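# Insert the peg fully into the block in the box

## Task

Push the peg completely into the hole of the block that sits on the floor of the open box.

## Robot and tools

Robot: two seven-joint arms, left_arm and right_arm, each bolted to a tilted plate on a shared metal frame behind the table. Each ends in a parallel two-finger gripper. The fingers point along the gripper's +z axis and move apart and together along its y axis. The reported gripper position is the spot between the pads when they are shut; closed fingertips stick out about 19 mm beyond that spot, fully open ones about 6 mm.

Frames: the scene frame has its origin at table height, halfway between the nominal arm bases, with +z up, +x out over the table and left_arm on the +y side (image left/right does not follow these names). Base poses in scene coordinates: left_arm (+0.041, +0.282, +0.227) m, quat_wxyz (+0.982, -0.134, +0.130, +0.006); right_arm (+0.039, -0.114, +0.227) m, quat_wxyz (+0.982, +0.134, +0.131, -0.002). Because the plates tilt, up in the left base frame is (-0.257, -0.262, +0.930) and in the right base frame (-0.257, +0.262, +0.930). Every hand pose, velocity and target in results is given in that arm's own base frame; fixed cameras and the table use the scene frame. Every motion offset you send is along the current Hand target's own axes (the gripper's axes).

execute_actions(actions, cameras): actions is a list of actions; each action is a table of 1 to 15 rows, one row per 1/30 s step; a short table repeats its final row until 15 steps pass. Each row has 16 numbers, all in [-1, 1], always for both arms: left dx, dy, dz, rx, ry, rz, gripper position, gripper speed, then the same eight for the right arm. The six pose numbers are an offset, not a pose: displacement and rotation vector measured from the Hand target as it was when that action began, in its own axes; 1.0 equals 0.6 m or 180 degrees. All rows of one action share that start point, and each new action starts from the updated Hand target, so sending the same offset twice moves twice. Six zeros means stay at (or re-command) the Hand target. Gripper position is absolute: +1 open 85 mm, 0 about 45 mm, -1 shut, not exactly linear. Gripper speed: -1 about 20 mm/s, 0 about 85, +1 about 150; faster closes grip harder (roughly 100 N per pad at -1 up to about 240 N at +1). Always resend each gripper's intended position and speed, since 0 is itself a command. cameras: list of names, ["all"], or []; an empty actions list returns images by default.

move(target, speed, blend, blocking, cameras): target is one 16-number row as above, or a list of up to 15 such rows; every row is an offset from the same starting Hand targets, not from the previous row. Paths are straight and ignore obstacles. speed is path top speed in m/s, 0.002 to 0.5 (default 0.25), one value or one per target. blend in metres rounds corners in a list; 0 stops at each. blocking=false returns after about 0.5 s while motion continues. The extra move: line reports the ending (done, off_target, moving, held, fault) and limits such as paced or held.

wait(seconds 0 to 10) lets time pass holding commands. stop brakes a running move (fingers continue). zoom_image(camera, region [x0, y0, x1, y1] pixels, at most 504 by 504) enlarges part of the newest image of cam_head_left, cam_head_right, cam_high, cam_low, cam_left_wrist or cam_right_wrist (all 672x504). clear_fault(arm) resets a reported torque fault on left_arm or right_arm. finished_scene(scene) ends the current scene irreversibly; the peg must stay inserted without the robot holding it.

Results: end_effector_position (m) and quat_wxyz in base frame; Hand target (last commanded pose after clipping, the reference for the next offsets); Tool commands; joint positions, velocities and torques; Flange force along gripper x y z (includes held weight, noisy; may say no reading); position_measured_pct, roughly 50 minus 50 times the position number; object_status 0 moving, 1 blocked opening, 2 stopped on an object before the asked position (a firm hold), 3 reached the asked position or pads met (empty or a weak hold); motor_current_ma near 1000 when gripping, near 0 when empty. Wrist depth gives a 7x7 grid of distances in mm (164 to 4000, - if unknown) per wrist camera.

Behaviour: commanded orientation is clipped each step to within 32 degrees of the measured one. A gripper often stops short of its Hand target; send the remaining distance as an offset. Large wrist turns can swing the elbow. To grip, close to a position narrower than the object and hold it; to release, open a few mm wider than the object.

Avoid: dropping the peg, releasing it while it moves, or letting anything leave the table. The arms are stiff, so a target even millimetres past a firm contact presses hard; approach slowly and back the target off after contact. Keep the arms from touching each other; the clearance check may hold a move. Do not squeeze hard on a part still resting on something or swing loads fast. Excess joint torque or a joint straying over 5 degrees causes a torque fault that stops the arm until clear_fault. Long stretched holds heat motors; a MOTOR HOT line warns, and overheating makes the arm sink for a while. Loose objects may get small random pushes.

Each tool is called in YAML: its name, and indented under it one key for each argument.

## Session

execute_actions:
  actions: []

Scene clock: 0.00 s.
left_arm: end_effector_position=(+0.6509, -0.4689, +0.2211) position_measured_pct=0.0 object_status=3 motor_current_ma=0 end_effector_quat_wxyz=(+0.285, +0.629, -0.270, +0.671) | right_arm: end_effector_position=(+0.4639, -0.0488, +0.1147) position_measured_pct=0.0 object_status=3 motor_current_ma=0 end_effector_quat_wxyz=(-0.159, +0.097, +0.982, +0.035)
Joint positions: left_arm=[1.061 1.399 -1.096 1.619 0.024 -1.346 -0.51] | right_arm=[0.104 0.793 -0.01 1.351 -0.065 1.317 1.496]
Joint velocities: within noise
Joint torques (N m): no reading
Flange force (N): no reading
Wrist depth (mm): cam_left_wrist=[1256 1381 1521 1683 1973 2326 2786 / 1285 1411 1586 1740 2028 2385 2833 / 1323 1477 1621 1807 2105 2474 2821 / 1356 1507 1670 1873 2188 2695 2763 / 1390 1549 1722 1927 2294 2798 2674 / 1417 1586 1778 2092 2420 2763 2631 / 1423 1617 1852 2139 2540 2729 2511] | cam_right_wrist=[1594 1641 1184 1889 2028 2174 2360 / 1438 504 531 1679 1763 1894 2098 / 428 450 474 494 524 557 589 / 396 414 433 455 474 499 527 / 371 383 398 316 336 341 479 / 342 356 346 325 338 338 436 / 327 339 344 307 317 327 413]
Hand target: left_arm +0.6509, -0.4689, +0.2211; +0.285, +0.629, -0.270, +0.671 | right_arm +0.4639, -0.0488, +0.1147; -0.159, +0.097, +0.982, +0.035
Tool commands: left_gripper/position=+1.0 left_gripper/speed=+1.0 right_gripper/position=+1.0 right_gripper/speed=+1.0

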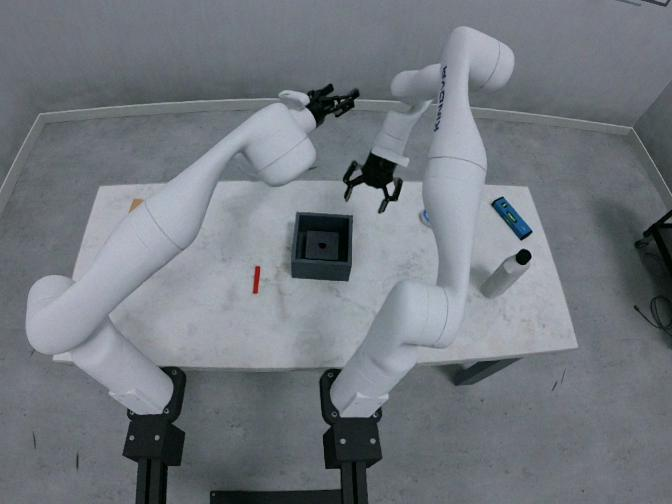

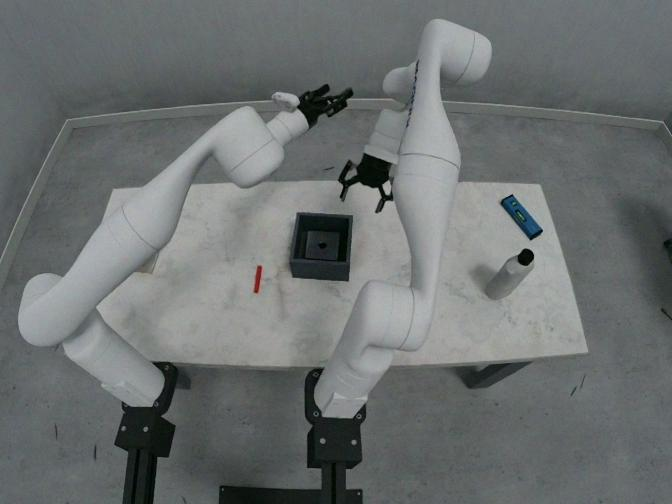

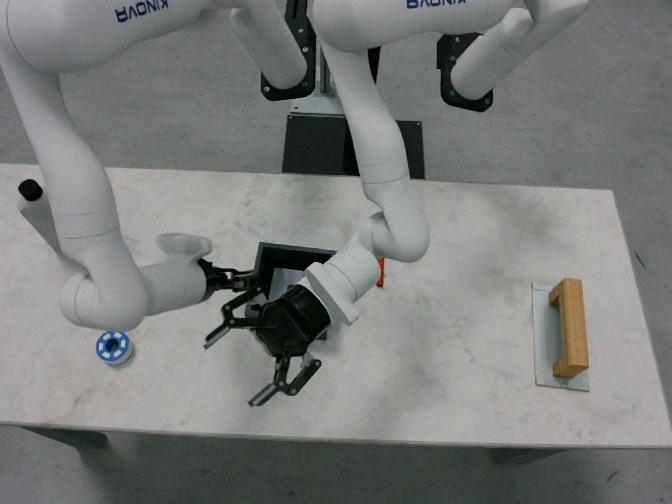

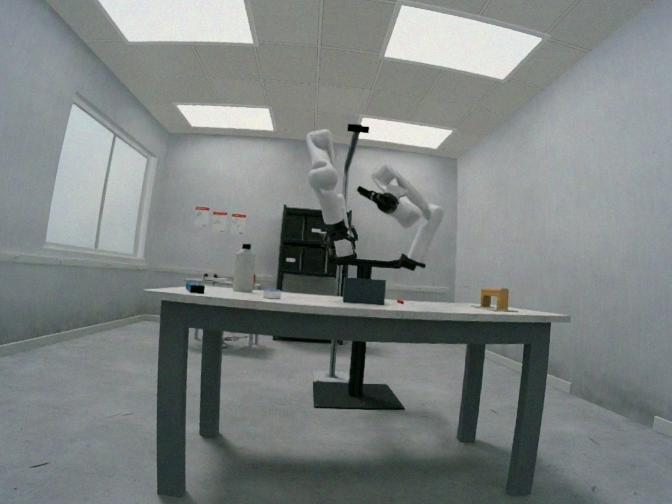

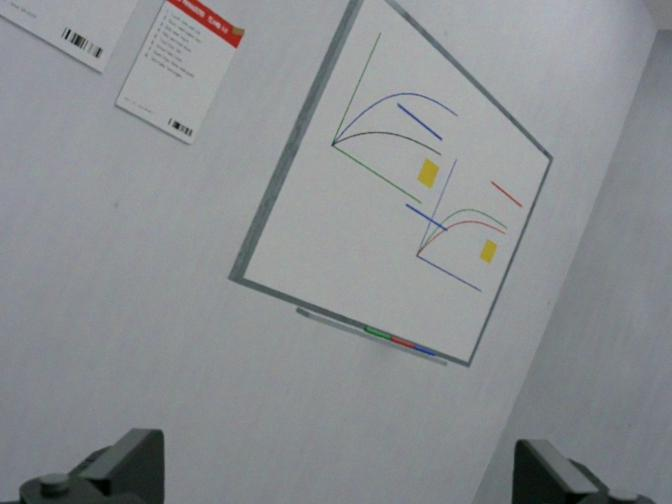

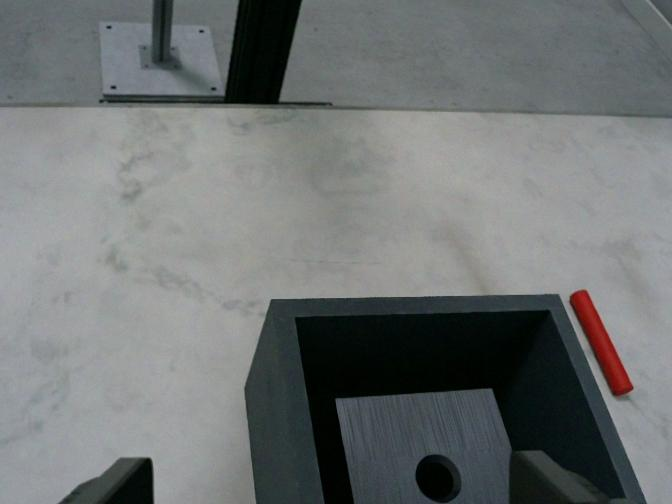

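zoom_image:
  camera: "cam_right_wrist"
  region: [380, 260, 660, 504]

move:
  target: [0.258,-0.315,-0.6,0,0,0,1,1,0,0,0,0,0,0,1,1]
  cameras: ["cam_head_left","cam_high"]

Scaled by 1.800.

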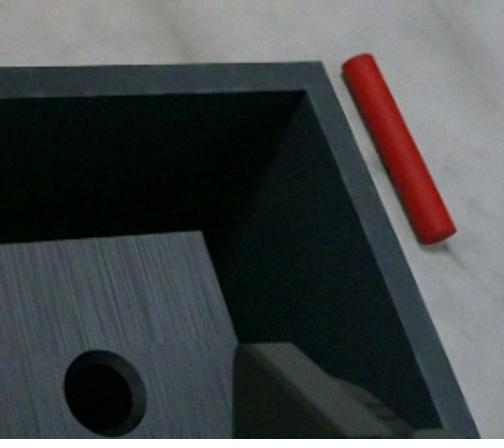

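Scene clock: 91.70 s.
left_arm: end_effector_position=(+0.5319, -0.0719, +0.3534) position_measured_pct=0.0 object_status=3 motor_current_ma=0 end_effector_quat_wxyz=(+0.285, +0.629, -0.270, +0.671) | right_arm: end_effector_position=(+0.4639, -0.0488, +0.1147) position_measured_pct=0.0 object_status=3 motor_current_ma=0 end_effector_quat_wxyz=(-0.159, +0.097, +0.982, +0.035)
Joint positions: left_arm=[0.121 0.81 -0.922 2.151 -1.103 -2.102 -0.977] | right_arm=[0.104 0.793 -0.01 1.351 -0.065 1.317 1.496]
Joint torques (N m): left_arm=[3.75 -17.24 0.46 0.15 0.45 -2.65 -0.32] | right_arm=[-5.46 -22.4 -2.92 -3.65 -0.76 1.46 0.39]
Flange force (N): left_arm=[3.5 -2.3 0.4] | right_arm=[-3.6 -0.5 -1.4]
Wrist depth (mm): cam_left_wrist=[1334 1448 1641 1837 2132 2531 3000 / 1376 1521 1679 1900 2167 2580 3157 / 1405 1590 1749 1997 2248 2642 3188 / 1451 1625 1807 2034 2376 2763 3172 / 1483 1658 1857 2118 2438 3028 3028 / 1514 1691 1933 2210 2600 3128 2960 / 1553 1727 1967 2278 2798 3142 2895] | cam_right_wrist=[1590 1645 1186 1868 2040 2203 2351 / 1429 505 533 1683 1802 1905 2078 / 430 450 474 496 523 554 590 / 396 414 434 455 473 502 529 / 370 383 396 317 336 341 481 / 343 356 345 324 339 339 435 / 326 339 345 307 318 327 413]
Hand target: left_arm +0.5319, -0.0719, +0.3534; +0.285, +0.629, -0.270, +0.671 | right_arm +0.4639, -0.0488, +0.1147; -0.159, +0.097, +0.982, +0.035
Off the commanded pose: left_arm 0.000 m, 0 deg | right_arm 0.000 m, 0 deg.
joint sent to its limit (left arm) — joint 6 (wrist pitch), lower limit. The joint targets still meet the commanded pose.
move: done
Images, in order (width x height): cam_head_left 672x504, cam_high 672x504.

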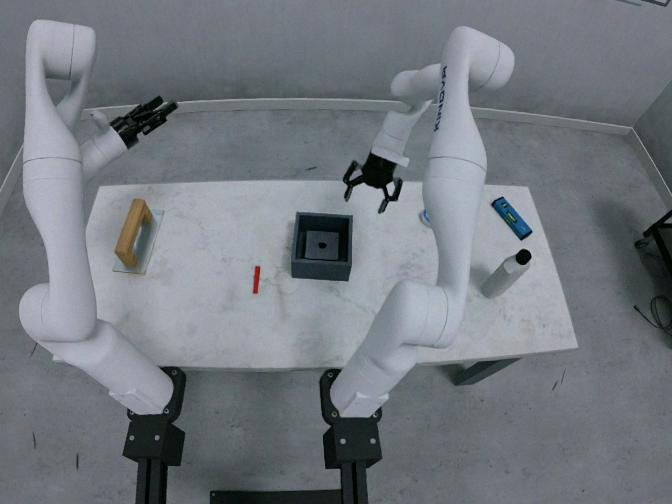

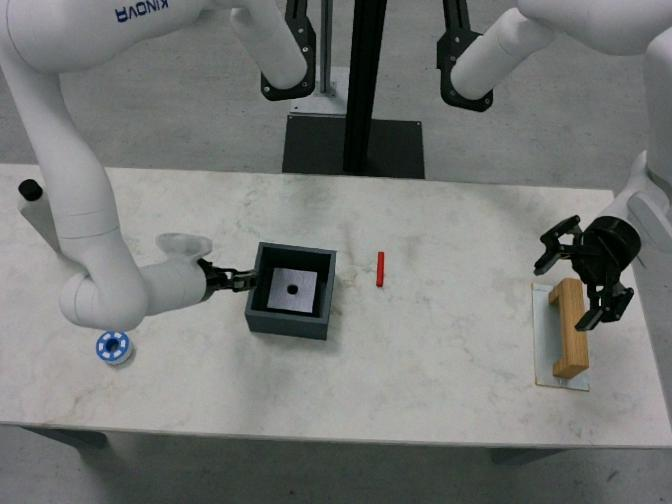

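move:
  target:
    - [0,0,0,0,0,0,1,1,0.131,0.408,0.225,0.0847,0.0492,0.02,0,1]
    - [0,0,0,0,0,0,1,1,0.0088,0.357,0.388,0.0847,0.0492,0.02,0,1]
  blend: 0.03
  cameras: ["cam_head_left","cam_high","cam_right_wrist"]

Scene clock: 107.03 s.
left_arm: end_effector_position=(+0.5319, -0.0719, +0.3534) position_measured_pct=0.0 object_status=3 motor_current_ma=0 end_effector_quat_wxyz=(+0.285, +0.629, -0.270, +0.671) | right_arm: end_effector_position=(+0.4312, +0.1850, -0.0959) position_measured_pct=49.8 object_status=3 motor_current_ma=0 end_effector_quat_wxyz=(-0.246, +0.103, +0.959, -0.093)
Joint positions: left_arm=[0.121 0.81 -0.922 2.151 -1.103 -2.102 -0.977] | right_arm=[-0.401 1.301 -0.013 1.065 -0.068 1.303 0.985]
Joint torques (N m): left_arm=[3.68 -17.22 0.47 0.13 0.44 -2.69 -0.31] | right_arm=[-8.96 -23.24 -3.83 -3.03 -1.05 1.64 0.43]
Flange force (N): left_arm=[3.7 -2.1 0.7] | right_arm=[-3.6 1.6 -0.5]
Wrist depth (mm): cam_left_wrist=[1329 1464 1641 1857 2098 2521 3014 / 1393 1514 1691 1900 2210 2521 3142 / 1390 1575 1763 1956 2302 2706 3128 / 1457 1617 1802 2009 2368 2740 3172 / 1487 1658 1862 2132 2474 2973 3014 / 1521 1691 1944 2263 2621 3188 3070 / 1531 1740 1979 2286 2786 3203 2858] | cam_right_wrist=[2066 2009 971 2092 2098 2105 2092 / 1745 1759 993 1749 410 410 410 / 360 352 352 352 352 352 361 / 315 315 315 315 309 309 316 / 280 280 281 280 281 280 280 / 252 256 256 253 257 257 253 / 240 240 240 237 240 240 241]
Hand target: left_arm +0.5319, -0.0719, +0.3534; +0.285, +0.629, -0.270, +0.671 | right_arm +0.4312, +0.1850, -0.0959; -0.246, +0.103, +0.959, -0.093
Off the commanded pose: left_arm 0.000 m, 0 deg | right_arm 0.000 m, 0 deg.
move: done
Images, in order (width x height): cam_head_left 672x504, cam_high 672x504, cam_right_wrist 672x504.

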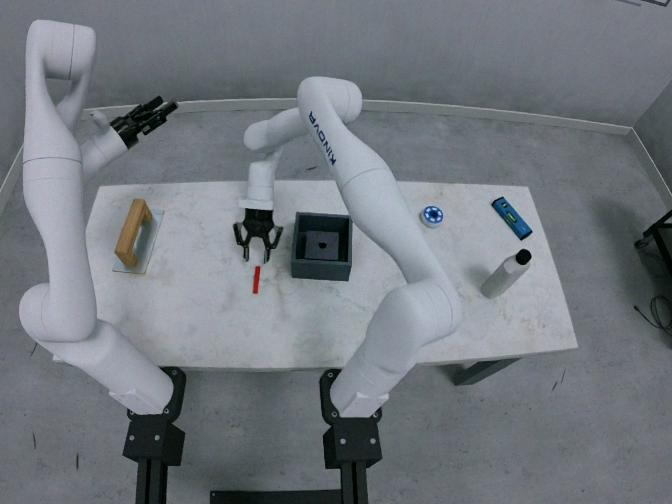

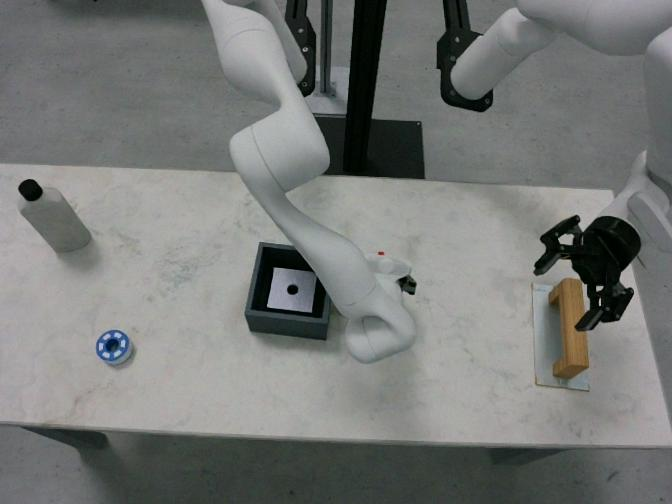

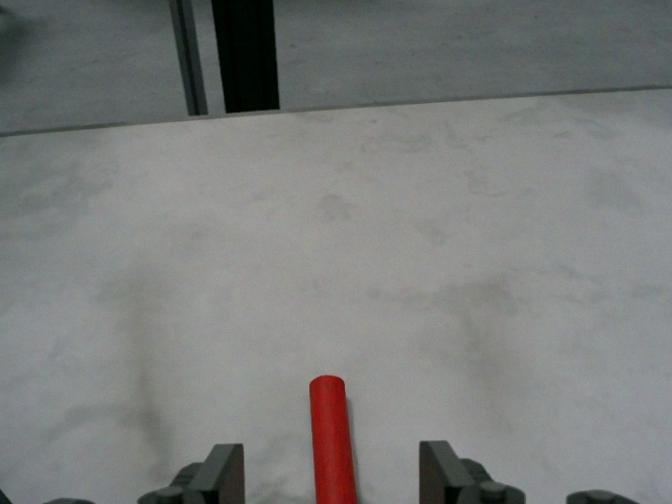

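move:
  target: [0,0,0,0,0,0,1,1,-0.0495,0.0058,0.0637,0.0173,0,-0.0173,0,1]
  speed: 0.1
  cameras: ["cam_head_left","cam_low","cam_right_wrist"]

Scene clock: 119.30 s.
left_arm: end_effector_position=(+0.5319, -0.0719, +0.3534) position_measured_pct=0.0 object_status=3 motor_current_ma=0 end_effector_quat_wxyz=(+0.285, +0.629, -0.270, +0.671) | right_arm: end_effector_position=(+0.4385, +0.1763, -0.1431) position_measured_pct=49.8 object_status=3 motor_current_ma=0 end_effector_quat_wxyz=(-0.251, +0.070, +0.959, -0.112)
Joint positions: left_arm=[0.121 0.81 -0.922 2.151 -1.103 -2.102 -0.977] | right_arm=[-0.411 1.427 -0.003 0.938 -0.032 1.334 1.029]
Joint torques (N m): left_arm=[3.74 -17.26 0.39 0.14 0.47 -2.7 -0.31] | right_arm=[-9.05 -23.38 -3.59 -2.86 -0.95 1.64 0.4]
Flange force (N): left_arm=[3.5 -2.3 0.6] | right_arm=[-4.9 2.2 -0.8]
Wrist depth (mm): cam_left_wrist=[1321 1470 1645 1873 2125 2474 2934 / 1387 1528 1691 1911 2181 2580 3157 / 1399 1567 1718 1997 2255 2642 3157 / 1448 1621 1812 2046 2368 2786 3157 / 1493 1658 1837 2078 2474 3014 3055 / 1521 1700 1911 2225 2570 3084 2934 / 1546 1740 1973 2286 2751 3128 2883] | cam_right_wrist=[1911 1933 949 972 1922 373 373 / 321 321 322 322 313 314 322 / 277 277 271 277 277 277 277 / 243 243 243 243 244 243 243 / 220 216 221 216 221 221 221 / 198 198 199 191 195 195 199 / - 186 186 174 186 186 -]
Hand target: left_arm +0.5319, -0.0719, +0.3534; +0.285, +0.629, -0.270, +0.671 | right_arm +0.4384, +0.1763, -0.1431; -0.251, +0.070, +0.959, -0.112
Off the commanded pose: left_arm 0.000 m, 0 deg | right_arm 0.000 m, 0 deg.
move: done
Images, in order (width x height): cam_head_left 672x504, cam_low 672x504, cam_right_wrist 672x504.

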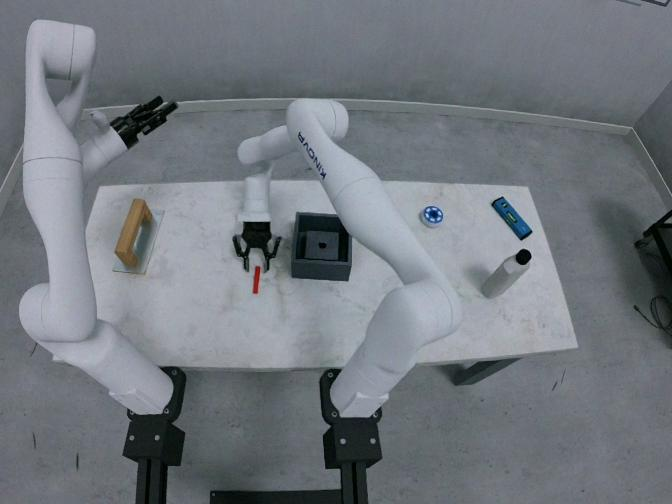

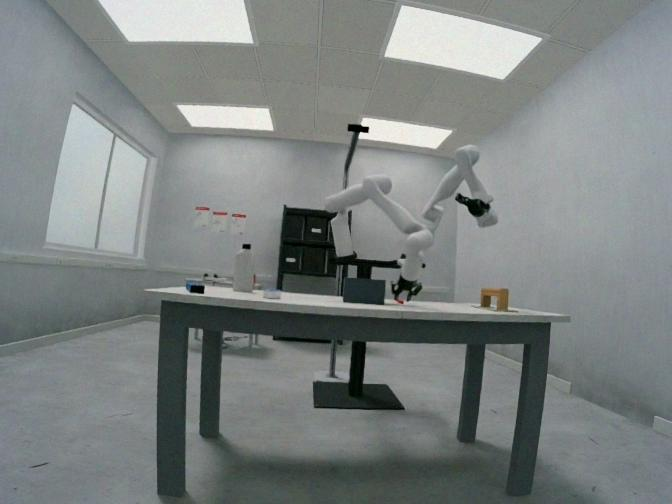

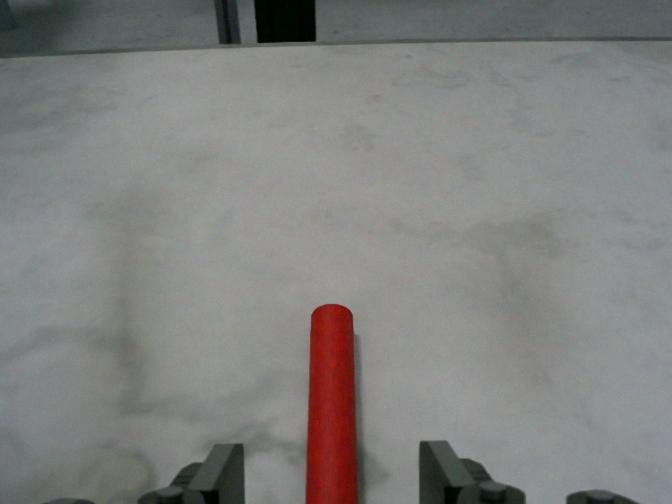

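move:
  target:
    - [0,0,0,0,0,0,1,1,-0.0076,0,0.0076,0,0,0,0,1]
    - [0,0,0,0,0,0,1,1,-0.0076,0,0.0076,0,0,0,-0.9,-1]
  speed: 0.04
  cameras: ["cam_right_wrist"]

Scene clock: 128.63 s.
left_arm: end_effector_position=(+0.5319, -0.0719, +0.3534) position_measured_pct=0.0 object_status=3 motor_current_ma=0 end_effector_quat_wxyz=(+0.285, +0.629, -0.270, +0.671) | right_arm: end_effector_position=(+0.4401, +0.1746, -0.1491) position_measured_pct=86.1 object_status=0 motor_current_ma=1000 end_effector_quat_wxyz=(-0.251, +0.070, +0.959, -0.112)
Joint positions: left_arm=[0.121 0.81 -0.922 2.151 -1.103 -2.102 -0.977] | right_arm=[-0.408 1.441 -0.002 0.923 -0.031 1.334 1.032]
Joint torques (N m): left_arm=[3.75 -17.16 0.42 0.11 0.44 -2.67 -0.28] | right_arm=[-8.52 -20.42 -2.99 -2.5 -0.61 0.84 0.38]
Flange force (N): left_arm=[3.6 -2.1 0.5] | right_arm=[-0.9 1.3 -5.5]
Wrist depth (mm): cam_left_wrist=[1329 1467 1637 1847 2139 2493 2947 / 1381 1514 1696 1905 2181 2631 3219 / 1405 1564 1754 2015 2271 2663 3142 / 1454 1629 1802 2053 2318 2740 3172 / 1480 1662 1862 2112 2438 3070 3142 / 1528 1691 1939 2218 2580 3203 3000 / 1538 1754 1973 2255 2717 3172 2846] | cam_right_wrist=[1916 359 359 359 359 359 359 / 302 310 310 310 303 302 311 / 267 267 261 267 267 267 268 / 234 234 234 234 234 234 235 / 212 213 209 203 213 213 213 / 188 191 192 182 192 188 192 / - 180 - 167 180 180 -]
Hand target: left_arm +0.5319, -0.0719, +0.3534; +0.285, +0.629, -0.270, +0.671 | right_arm +0.4401, +0.1746, -0.1491; -0.251, +0.070, +0.959, -0.112
Off the commanded pose: left_arm 0.000 m, 0 deg | right_arm 0.000 m, 0 deg.
move: done
Images, in order (width x height): cam_right_wrist 672x504.

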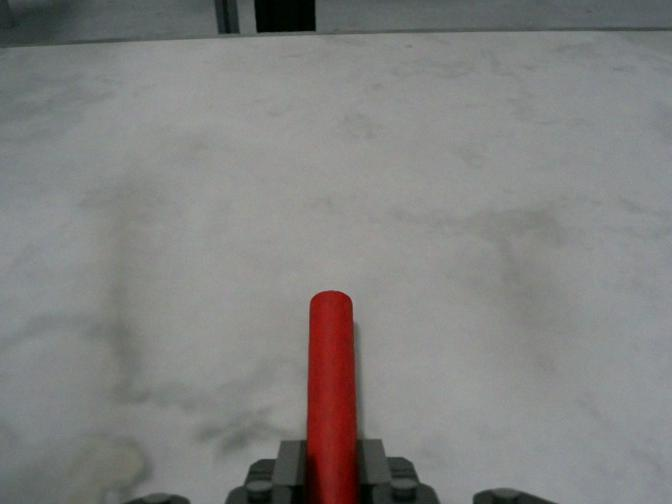

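move:
  target: [0,0,0,0,0,0,1,1,0.118,0,-0.118,0,0,0,-0.9,-1]
  speed: 0.12
  cameras: ["cam_right_wrist","cam_low"]

Scene clock: 135.37 s.
left_arm: end_effector_position=(+0.5319, -0.0719, +0.3534) position_measured_pct=0.0 object_status=3 motor_current_ma=0 end_effector_quat_wxyz=(+0.285, +0.629, -0.270, +0.671) | right_arm: end_effector_position=(+0.4142, +0.2008, -0.0561) position_measured_pct=86.1 object_status=2 motor_current_ma=1000 end_effector_quat_wxyz=(-0.251, +0.070, +0.959, -0.112)
Joint positions: left_arm=[0.121 0.81 -0.922 2.151 -1.103 -2.102 -0.977] | right_arm=[-0.456 1.23 -0.016 1.103 -0.049 1.363 0.983]
Joint torques (N m): left_arm=[3.72 -17.22 0.49 0.1 0.46 -2.68 -0.28] | right_arm=[-9.07 -23.32 -4.06 -3.29 -1.11 1.62 0.38]
Flange force (N): left_arm=[3.6 -2.0 0.4] | right_arm=[-4.1 1.7 -0.9]
Wrist depth (mm): cam_left_wrist=[1318 1464 1645 1837 2181 2502 3000 / 1373 1514 1687 1916 2181 2590 3084 / 1402 1575 1754 1991 2240 2663 3188 / 1448 1609 1812 2053 2376 2774 3113 / 1493 1674 1847 2098 2447 3000 3041 / 1535 1683 1911 2225 2600 3128 2934 / 1553 1768 1950 2294 2774 3098 2883] | cam_right_wrist=[2125 2160 1448 2092 2195 2153 2188 / 1878 1900 1553 1812 1873 1878 1884 / 1625 422 1105 422 433 433 434 / 379 370 371 380 378 379 381 / 336 337 337 199 336 337 337 / 308 308 308 183 309 303 308 / 288 289 289 284 289 289 289]
Hand target: left_arm +0.5319, -0.0719, +0.3534; +0.285, +0.629, -0.270, +0.671 | right_arm +0.4142, +0.2008, -0.0560; -0.251, +0.070, +0.959, -0.112
Off the commanded pose: left_arm 0.000 m, 0 deg | right_arm 0.000 m, 0 deg.
move: done
Images, in order (width x height): cam_low 672x504, cam_right_wrist 672x504.

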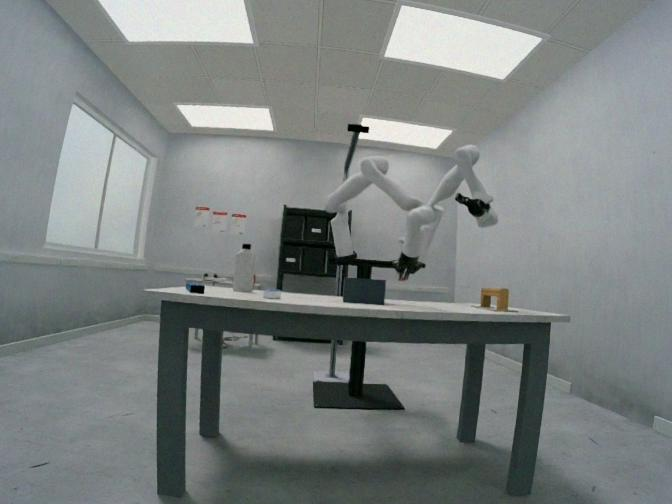

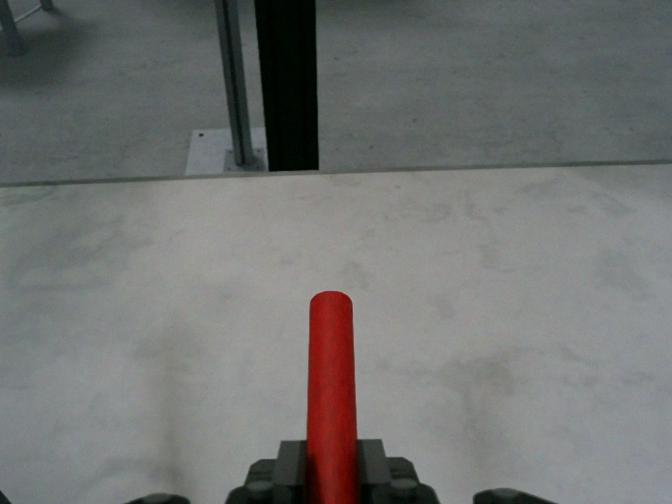

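move:
  target:
    - [0,0,0,0,0,0,1,1,0.118,0,-0.118,0,0,0,-0.9,-1]
    - [0,0,0,0,0,0,1,1,0.0473,-0.3245,-0.186,0,-0.3775,-0.56,-0.9,-1]
  speed: 0.3
  blend: 0.03
  cameras: ["cam_right_wrist","cam_low","cam_head_left"]

Scene clock: 157.00 s.
left_arm: end_effector_position=(+0.5319, -0.0719, +0.3534) position_measured_pct=0.0 object_status=3 motor_current_ma=0 end_effector_quat_wxyz=(+0.285, +0.629, -0.270, +0.671) | right_arm: end_effector_position=(+0.4301, +0.0384, +0.1006) position_measured_pct=86.1 object_status=2 motor_current_ma=1000 end_effector_quat_wxyz=(-0.264, +0.715, -0.641, -0.093)
Joint positions: left_arm=[0.121 0.81 -0.922 2.151 -1.103 -2.102 -0.977] | right_arm=[0.949 0.843 -1.073 2.029 0.382 0.473 3.048]
Joint torques (N m): left_arm=[3.73 -17.24 0.45 0.13 0.44 -2.7 -0.3] | right_arm=[-2.87 -16.05 -7.93 -0.1 -0.87 -0.38 0.39]
Flange force (N): left_arm=[3.5 -2.2 0.6] | right_arm=[2.5 -0.5 -0.8]
Wrist depth (mm): cam_left_wrist=[1323 1473 1637 1862 2132 2502 2934 / 1378 1521 1687 1911 2181 2580 3128 / 1399 1582 1736 1967 2255 2621 3157 / 1448 1637 1812 2059 2360 2763 3157 / 1483 1670 1878 2092 2465 2908 3142 / 1507 1700 1939 2255 2610 3188 2908 / 1535 1736 1973 2326 2763 3157 2883] | cam_right_wrist=[296 198 240 243 196 197 289 / 325 219 263 259 263 239 322 / 356 239 288 283 294 249 358 / 392 271 316 318 320 277 394 / 445 446 297 201 301 439 449 / 503 503 505 480 507 508 508 / 562 561 564 564 569 569 568]
Hand target: left_arm +0.5319, -0.0719, +0.3534; +0.285, +0.629, -0.270, +0.671 | right_arm +0.4301, +0.0384, +0.1006; -0.264, +0.714, -0.641, -0.093
Off the commanded pose: left_arm 0.000 m, 0 deg | right_arm 0.000 m, 0 deg.
move: done
Images, in order (width x height): cam_head_left 672x504, cam_low 672x504, cam_right_wrist 672x504.

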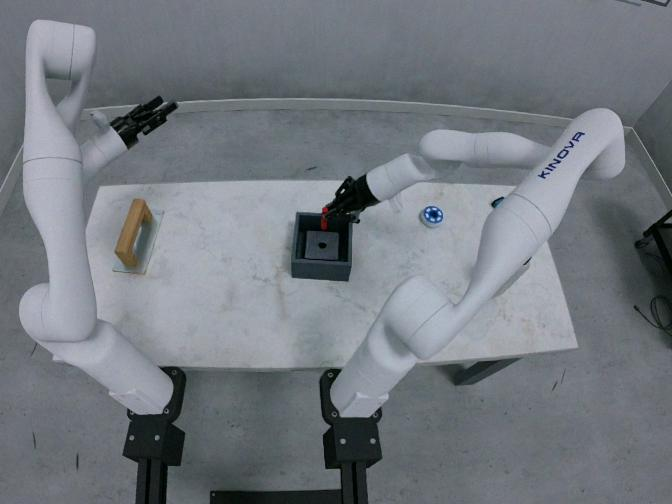

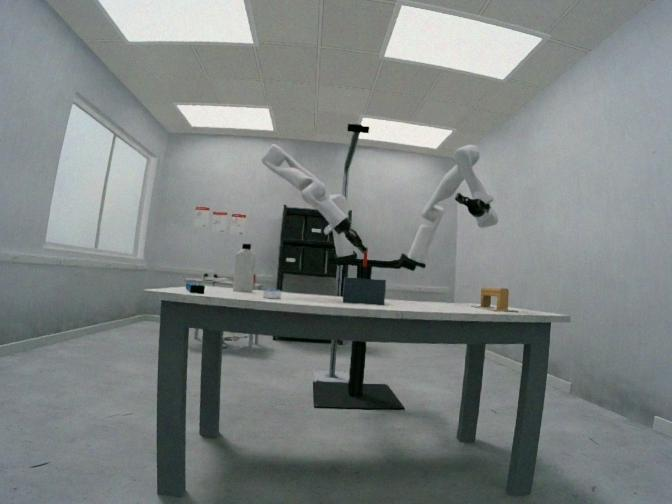

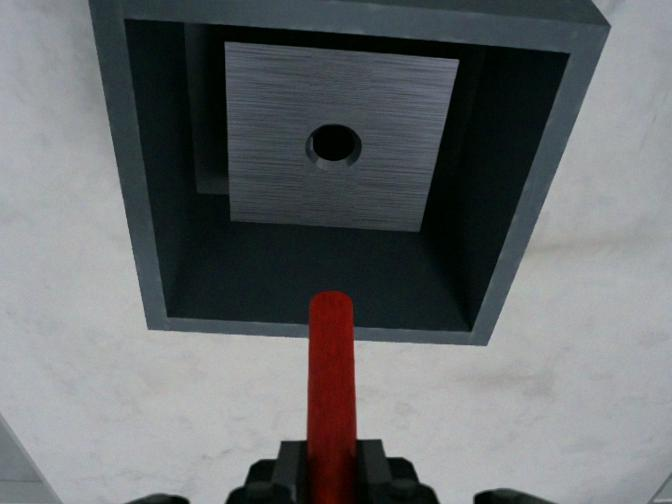

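move:
  target: [0,0,0,0,0,0,1,1,0.0707,0.001,0.0707,0,0,0,-0.9,-1]
  speed: 0.15
  cameras: ["cam_right_wrist","cam_head_right"]

Scene clock: 168.37 s.
left_arm: end_effector_position=(+0.5319, -0.0719, +0.3534) position_measured_pct=0.0 object_status=3 motor_current_ma=0 end_effector_quat_wxyz=(+0.285, +0.629, -0.270, +0.671) | right_arm: end_effector_position=(+0.4450, +0.0227, +0.0447) position_measured_pct=86.1 object_status=2 motor_current_ma=1000 end_effector_quat_wxyz=(-0.264, +0.714, -0.641, -0.093)
Joint positions: left_arm=[0.121 0.81 -0.922 2.151 -1.103 -2.102 -0.977] | right_arm=[0.897 0.963 -0.957 1.991 0.462 0.401 3.08]
Joint torques (N m): left_arm=[3.74 -17.24 0.46 0.09 0.46 -2.71 -0.31] | right_arm=[-2.97 -16.44 -7.88 1.19 -0.73 -0.3 0.41]
Flange force (N): left_arm=[3.6 -2.1 0.5] | right_arm=[2.1 -0.1 -1.0]
Wrist depth (mm): cam_left_wrist=[1329 1464 1629 1852 2139 2531 2960 / 1384 1514 1687 1911 2181 2580 3203 / 1408 1571 1749 1962 2225 2663 3172 / 1460 1613 1802 2040 2310 2695 3070 / 1470 1649 1842 2098 2465 2960 3098 / 1531 1674 1916 2218 2684 3128 2934 / 1528 1759 1962 2294 2684 3157 2870] | cam_right_wrist=[- 171 173 176 177 183 199 / - - - - - - - / - 236 210 210 214 223 176 / 177 250 231 236 232 221 179 / 341 255 277 199 287 228 354 / 406 252 262 177 270 239 400 / 441 456 252 167 253 256 444]
Hand target: left_arm +0.5319, -0.0719, +0.3534; +0.285, +0.629, -0.270, +0.671 | right_arm +0.4450, +0.0227, +0.0447; -0.264, +0.714, -0.641, -0.093
Off the commanded pose: left_arm 0.000 m, 0 deg | right_arm 0.000 m, 0 deg.
move: done
Images, in order (width x height): cam_head_right 672x504, cam_right_wrist 672x504.

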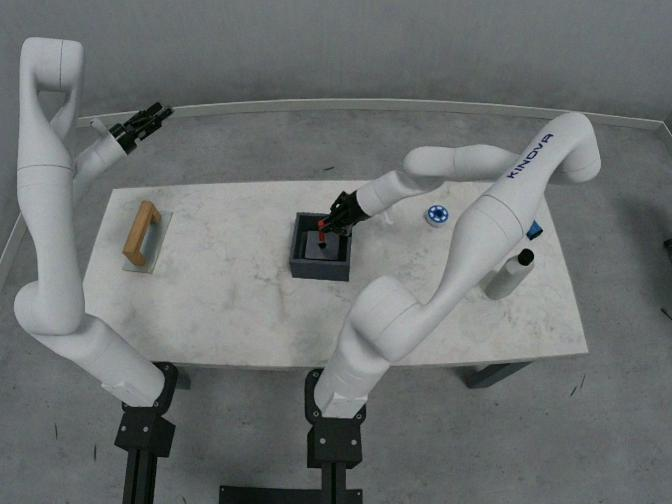

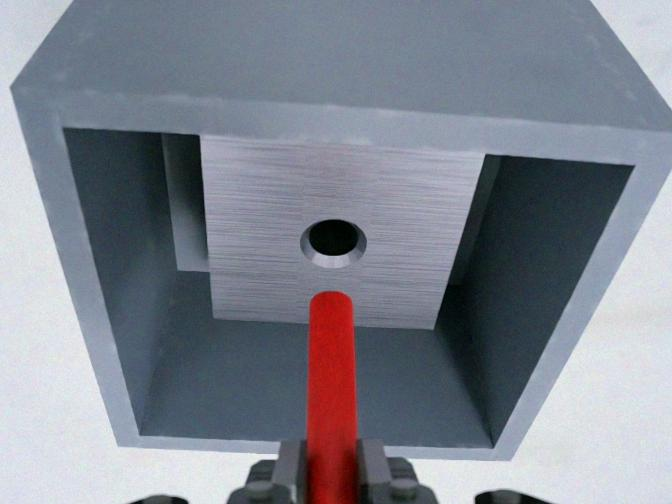

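move:
  target: [0,0,0,0,0,0,1,1,0.0448,0.0014,0.0448,0,0,0,-0.9,-1]
  speed: 0.05
  cameras: ["cam_right_wrist"]

Scene clock: 180.77 s.
left_arm: end_effector_position=(+0.5319, -0.0719, +0.3534) position_measured_pct=0.0 object_status=3 motor_current_ma=0 end_effector_quat_wxyz=(+0.285, +0.629, -0.270, +0.671) | right_arm: end_effector_position=(+0.4540, +0.0127, +0.0092) position_measured_pct=86.1 object_status=2 motor_current_ma=1000 end_effector_quat_wxyz=(-0.264, +0.714, -0.641, -0.093)
Joint positions: left_arm=[0.121 0.81 -0.922 2.151 -1.103 -2.102 -0.977] | right_arm=[0.873 1.042 -0.896 1.953 0.504 0.367 3.106]
Joint torques (N m): left_arm=[3.71 -17.23 0.44 0.14 0.47 -2.69 -0.28] | right_arm=[-2.86 -16.84 -7.84 2.05 -0.7 -0.24 0.39]
Flange force (N): left_arm=[3.6 -2.1 0.5] | right_arm=[2.3 -0.6 -0.2]
Wrist depth (mm): cam_left_wrist=[1323 1473 1641 1857 2118 2540 2973 / 1384 1524 1713 1905 2225 2642 3172 / 1399 1602 1749 1997 2278 2652 3157 / 1438 1625 1797 2072 2368 2798 3157 / 1480 1679 1847 2092 2429 2973 3203 / 1546 1696 1900 2232 2590 3084 2987 / 1524 1749 1979 2326 2751 3128 2858] | cam_right_wrist=[- 171 173 177 177 180 187 / - - - - - - - / - - - - - - - / - - 188 189 - - - / - 221 201 194 202 216 172 / - 249 229 180 230 214 171 / - 240 246 167 253 223 -]
Hand target: left_arm +0.5319, -0.0719, +0.3534; +0.285, +0.629, -0.270, +0.671 | right_arm +0.4540, +0.0127, +0.0091; -0.264, +0.714, -0.641, -0.093
Off the commanded pose: left_arm 0.000 m, 0 deg | right_arm 0.000 m, 0 deg.
move: done
Images, in order (width x height): cam_right_wrist 672x504.

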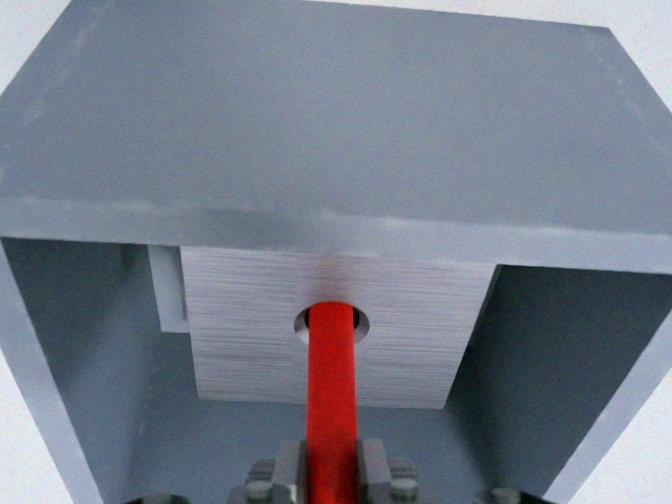

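move:
  target: [0,0,0,0,0,0,1,1,0.0236,0.001,0.0236,0,0,0,-0.9,-1]
  speed: 0.04
  cameras: ["cam_right_wrist"]

Scene clock: 185.07 s.
left_arm: end_effector_position=(+0.5319, -0.0719, +0.3534) position_measured_pct=0.0 object_status=3 motor_current_ma=0 end_effector_quat_wxyz=(+0.285, +0.629, -0.270, +0.671) | right_arm: end_effector_position=(+0.4586, +0.0074, -0.0096) position_measured_pct=86.1 object_status=2 motor_current_ma=1000 end_effector_quat_wxyz=(-0.264, +0.714, -0.641, -0.093)
Joint positions: left_arm=[0.121 0.81 -0.922 2.151 -1.103 -2.102 -0.977] | right_arm=[0.864 1.085 -0.869 1.929 0.524 0.353 3.121]
Joint torques (N m): left_arm=[3.76 -17.21 0.47 0.16 0.46 -2.7 -0.33] | right_arm=[-2.92 -16.95 -7.84 2.45 -0.64 -0.25 0.38]
Flange force (N): left_arm=[3.7 -2.3 0.5] | right_arm=[2.5 -0.7 -0.3]
Wrist depth (mm): cam_left_wrist=[1329 1477 1629 1847 2139 2531 2987 / 1381 1510 1683 1922 2167 2600 3188 / 1399 1567 1754 1997 2278 2652 3188 / 1454 1629 1842 2066 2326 2798 3157 / 1487 1662 1832 2125 2474 3014 3113 / 1538 1704 1933 2225 2610 3084 2934 / 1521 1754 1973 2286 2774 3098 2833] | cam_right_wrist=[- 168 168 169 171 172 174 / - - - - - - - / - - - - - - - / - - - - - - - / - - - - - - - / - 227 191 182 192 202 176 / - 240 208 - 215 222 -]
Hand target: left_arm +0.5319, -0.0719, +0.3534; +0.285, +0.629, -0.270, +0.671 | right_arm +0.4586, +0.0074, -0.0096; -0.264, +0.714, -0.641, -0.093
Off the commanded pose: left_arm 0.000 m, 0 deg | right_arm 0.000 m, 0 deg.
move: done
Images, in order (width x height): cam_right_wrist 672x504.

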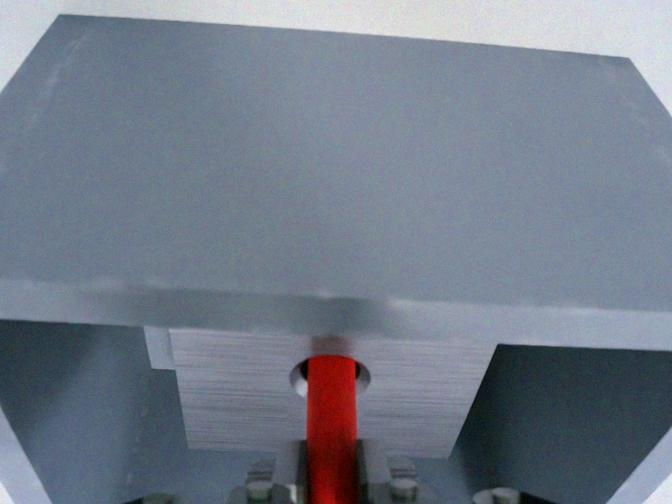

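move:
  target: [0,0,0,0,0,0,1,1,0.0165,0.0006,0.0165,0,0,0,-0.9,-1]
  speed: 0.04
  cameras: ["cam_right_wrist"]

Scene clock: 188.63 s.
left_arm: end_effector_position=(+0.5319, -0.0719, +0.3534) position_measured_pct=0.0 object_status=3 motor_current_ma=0 end_effector_quat_wxyz=(+0.285, +0.629, -0.270, +0.671) | right_arm: end_effector_position=(+0.4619, +0.0037, -0.0227) position_measured_pct=86.1 object_status=2 motor_current_ma=1000 end_effector_quat_wxyz=(-0.264, +0.714, -0.641, -0.093)
Joint positions: left_arm=[0.121 0.81 -0.922 2.151 -1.103 -2.102 -0.977] | right_arm=[0.859 1.115 -0.851 1.91 0.537 0.346 3.132]
Joint torques (N m): left_arm=[3.73 -17.19 0.4 0.06 0.46 -2.7 -0.28] | right_arm=[-2.94 -17.02 -7.83 2.7 -0.66 -0.15 0.41]
Flange force (N): left_arm=[3.6 -1.9 0.5] | right_arm=[2.5 -0.5 0.0]
Wrist depth (mm): cam_left_wrist=[1326 1460 1629 1857 2139 2540 2934 / 1381 1517 1674 1922 2195 2580 3234 / 1399 1590 1778 1991 2263 2621 3157 / 1445 1613 1827 2028 2343 2740 3188 / 1493 1649 1862 2132 2447 3014 3041 / 1517 1704 1916 2218 2642 3098 2934 / 1531 1759 1985 2310 2717 3084 2895] | cam_right_wrist=[- - - - - - - / - - - - - - - / - - - - - - - / - - - - - - - / - - - - - - - / - - - - - - - / - - 185 167 186 - -]
Hand target: left_arm +0.5319, -0.0719, +0.3534; +0.285, +0.629, -0.270, +0.671 | right_arm +0.4619, +0.0037, -0.0227; -0.264, +0.714, -0.641, -0.093
Off the commanded pose: left_arm 0.000 m, 0 deg | right_arm 0.000 m, 0 deg.
move: done
Images, in order (width x height): cam_right_wrist 672x504.

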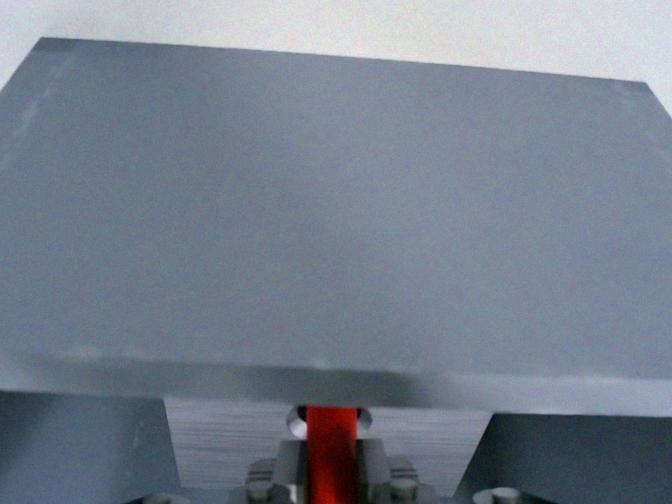

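move:
  target: [0,0,0,0,0,0,1,1,0.0053,0,0.0053,0,0,0,-0.9,-1]
  speed: 0.02

Scene clock: 194.33 s.
left_arm: end_effector_position=(+0.5319, -0.0719, +0.3534) position_measured_pct=0.0 object_status=3 motor_current_ma=0 end_effector_quat_wxyz=(+0.285, +0.629, -0.270, +0.671) | right_arm: end_effector_position=(+0.4631, +0.0025, -0.0269) position_measured_pct=86.1 object_status=2 motor_current_ma=1000 end_effector_quat_wxyz=(-0.264, +0.714, -0.641, -0.093)
Joint positions: left_arm=[0.121 0.81 -0.922 2.151 -1.103 -2.102 -0.977] | right_arm=[0.857 1.125 -0.846 1.904 0.541 0.344 3.135]
Joint torques (N m): left_arm=[3.7 -17.3 0.48 0.12 0.46 -2.68 -0.32] | right_arm=[-2.98 -16.95 -7.76 2.69 -0.64 -0.15 0.37]
Flange force (N): left_arm=[3.5 -2.1 0.5] | right_arm=[2.4 -0.3 -0.3]
Wrist depth (mm): cam_left_wrist=[1331 1467 1633 1857 2125 2531 2973 / 1381 1503 1687 1916 2188 2621 3219 / 1396 1564 1736 1967 2294 2706 3142 / 1448 1633 1822 2053 2376 2717 3188 / 1497 1658 1862 2118 2438 3028 3128 / 1514 1704 1927 2263 2610 3142 2960 / 1553 1763 1979 2376 2740 3128 2883] | cam_right_wrist=[- - - - - - - / - - - - - - - / - - - - - - - / - - - - - - - / - - - - - - - / - - - - - - - / - - - - - - -]
Hand target: left_arm +0.5319, -0.0719, +0.3534; +0.285, +0.629, -0.270, +0.671 | right_arm +0.4631, +0.0025, -0.0269; -0.264, +0.714, -0.641, -0.093
Off the commanded pose: left_arm 0.000 m, 0 deg | right_arm 0.000 m, 0 deg.
move: done

move:
  target:
    - [0,0,0,0,0,0,1,1,0,0,0,0,0,0,-0.4,-1]
    - [0,0,0,0,0,0,1,1,0,0,-0.2,0,0,0,-0.4,-1]
  speed: 0.2
  cameras: ["cam_right_wrist"]

Scene clock: 201.13 s.
left_arm: end_effector_position=(+0.5319, -0.0719, +0.3534) position_measured_pct=0.0 object_status=3 motor_current_ma=0 end_effector_quat_wxyz=(+0.285, +0.629, -0.270, +0.671) | right_arm: end_effector_position=(+0.4384, -0.0570, +0.0743) position_measured_pct=69.7 object_status=3 motor_current_ma=0 end_effector_quat_wxyz=(-0.264, +0.714, -0.641, -0.093)
Joint positions: left_arm=[0.121 0.81 -0.922 2.151 -1.103 -2.102 -0.977] | right_arm=[1.115 0.974 -1.064 1.888 0.414 0.636 3.253]
Joint torques (N m): left_arm=[3.7 -17.29 0.47 0.12 0.47 -2.68 -0.29] | right_arm=[-1.69 -16.87 -7.99 0.69 -1.19 0.06 0.41]
Flange force (N): left_arm=[3.5 -2.1 0.4] | right_arm=[1.8 0.1 -0.5]
Wrist depth (mm): cam_left_wrist=[1313 1487 1637 1837 2125 2493 2987 / 1381 1542 1687 1927 2218 2540 3188 / 1405 1590 1768 1950 2248 2684 3172 / 1470 1613 1822 2059 2394 2751 3142 / 1473 1670 1852 2118 2456 2973 3113 / 1514 1696 1900 2218 2621 3172 2973 / 1546 1763 1962 2271 2774 3084 2821] | cam_right_wrist=[240 244 245 245 242 246 243 / 265 265 266 266 266 266 267 / 289 269 257 262 270 281 292 / 319 225 230 233 237 242 322 / 362 211 211 216 217 219 366 / 409 253 341 292 319 262 413 / 457 320 336 339 340 450 463]
Hand target: left_arm +0.5319, -0.0719, +0.3534; +0.285, +0.629, -0.270, +0.671 | right_arm +0.4384, -0.0570, +0.0743; -0.264, +0.714, -0.641, -0.093
Off the commanded pose: left_arm 0.000 m, 0 deg | right_arm 0.000 m, 0 deg.
move: done
Images, in order (width x height): cam_right_wrist 672x504.

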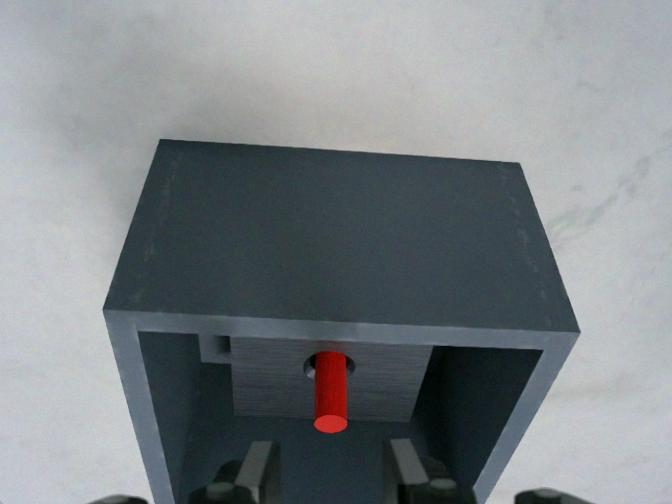

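move:
  target:
    - [0,0,0,0,0,0,1,1,0,0,0,0,0,0,-1,0]
    - [0,0,0,0,0,0,1,1,-0.0574,0,0.168,0,0,0,-1,0]
    - [0,0,0,0,0,0,1,1,-0.0515,0,0.1739,0,0,0,-1,0]
  speed: [0.2,0.2,0.02]
  cameras: ["cam_right_wrist","cam_low"]

Scene clock: 218.80 s.
left_arm: end_effector_position=(+0.5319, -0.0719, +0.3534) position_measured_pct=0.0 object_status=3 motor_current_ma=0 end_effector_quat_wxyz=(+0.285, +0.629, -0.270, +0.671) | right_arm: end_effector_position=(+0.4549, +0.0215, +0.0009) position_measured_pct=98.7 object_status=3 motor_current_ma=1000 end_effector_quat_wxyz=(-0.264, +0.714, -0.641, -0.093)
Joint positions: left_arm=[0.121 0.81 -0.922 2.151 -1.103 -2.102 -0.977] | right_arm=[0.841 1.052 -0.873 1.96 0.517 0.332 3.084]
Joint torques (N m): left_arm=[3.73 -17.22 0.46 0.17 0.46 -2.66 -0.27] | right_arm=[-3.13 -16.74 -7.85 2.21 -0.62 -0.31 0.45]
Flange force (N): left_arm=[3.5 -2.2 0.4] | right_arm=[2.3 -0.6 -0.5]
Wrist depth (mm): cam_left_wrist=[1326 1490 1641 1847 2118 2531 3000 / 1378 1514 1687 1922 2174 2570 3172 / 1402 1586 1754 2028 2255 2652 3172 / 1473 1617 1787 2053 2360 2786 3128 / 1473 1679 1852 2098 2456 3028 3041 / 1528 1687 1922 2225 2610 3128 2960 / 1535 1749 1962 2310 2740 3188 2908] | cam_right_wrist=[- - - - - - 174 / - - - - - - - / - - - - - - - / - - 176 176 180 194 - / - 197 192 186 193 212 176 / - 237 218 169 219 210 174 / - 230 234 237 241 219 -]
Hand target: left_arm +0.5319, -0.0719, +0.3534; +0.285, +0.629, -0.270, +0.671 | right_arm +0.4549, +0.0215, +0.0009; -0.264, +0.714, -0.641, -0.093
Off the commanded pose: left_arm 0.000 m, 0 deg | right_arm 0.000 m, 0 deg.
move: done
Images, in order (width x height): cam_low 672x504, cam_right_wrist 672x504.

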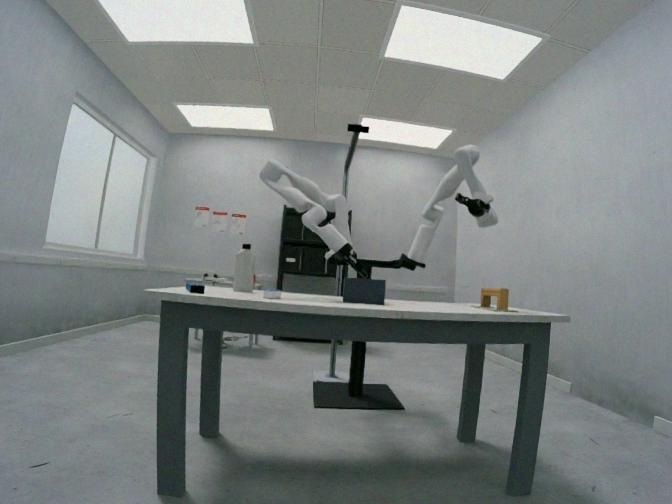

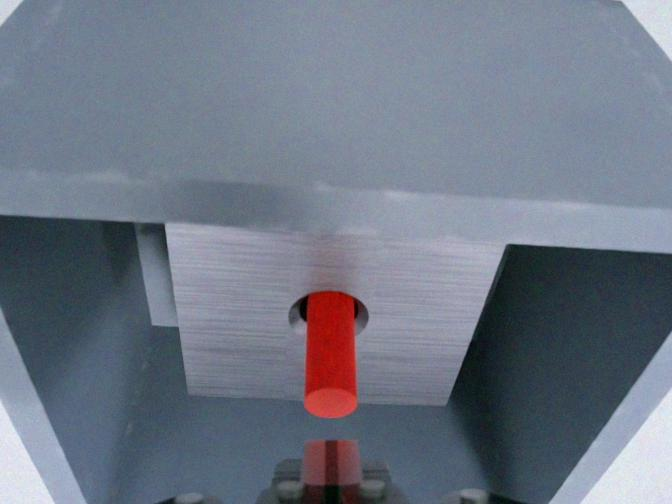

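move:
  target:
    - [0,0,0,0,0,0,1,1,0.0023,0,-0.0118,0,0,0,-1,0]
    - [0,0,0,0,0,0,1,1,0.013,0,-0.0012,0,0,0,-1,0]
  speed: [0.1,0.02]
  cameras: ["cam_right_wrist"]

Scene clock: 225.60 s.
left_arm: end_effector_position=(+0.5319, -0.0719, +0.3534) position_measured_pct=0.0 object_status=3 motor_current_ma=0 end_effector_quat_wxyz=(+0.285, +0.629, -0.270, +0.671) | right_arm: end_effector_position=(+0.4560, +0.0144, -0.0022) position_measured_pct=98.7 object_status=3 motor_current_ma=1000 end_effector_quat_wxyz=(-0.264, +0.714, -0.641, -0.093)
Joint positions: left_arm=[0.121 0.81 -0.922 2.151 -1.103 -2.102 -0.977] | right_arm=[0.856 1.064 -0.875 1.947 0.521 0.346 3.1]
Joint torques (N m): left_arm=[3.72 -17.22 0.48 0.18 0.44 -2.71 -0.31] | right_arm=[-3.04 -16.84 -7.78 2.15 -0.69 -0.25 0.39]
Flange force (N): left_arm=[3.7 -2.3 0.7] | right_arm=[2.3 -0.1 -0.5]
Wrist depth (mm): cam_left_wrist=[1326 1470 1633 1852 2118 2493 2987 / 1387 1531 1666 1916 2188 2600 3157 / 1399 1598 1736 1979 2255 2663 3188 / 1454 1605 1807 2040 2343 2751 3157 / 1490 1674 1868 2118 2447 3070 3098 / 1538 1683 1916 2203 2610 3128 2987 / 1553 1763 1997 2326 2798 3128 2833] | cam_right_wrist=[- - - 170 173 176 177 / - - - - - - - / - - - - - - - / - - - - - - - / - 193 184 184 185 212 - / - 238 209 173 210 211 174 / - 236 240 172 246 220 -]
Hand target: left_arm +0.5319, -0.0719, +0.3534; +0.285, +0.629, -0.270, +0.671 | right_arm +0.4560, +0.0144, -0.0022; -0.264, +0.714, -0.641, -0.093
Off the commanded pose: left_arm 0.000 m, 0 deg | right_arm 0.000 m, 0 deg.
move: done
Images, in order (width x height): cam_right_wrist 672x504.

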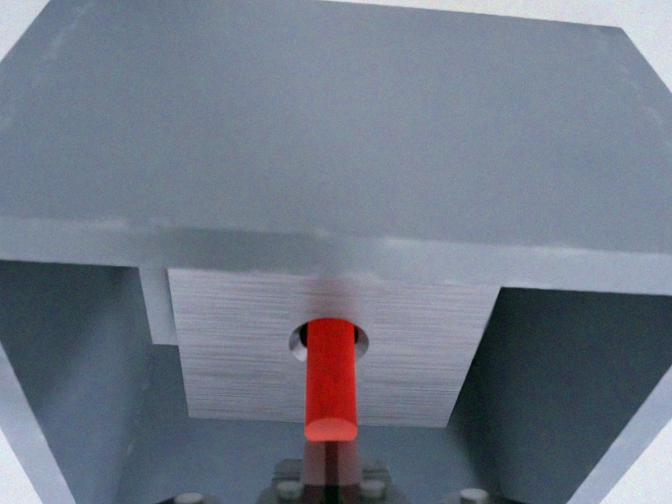

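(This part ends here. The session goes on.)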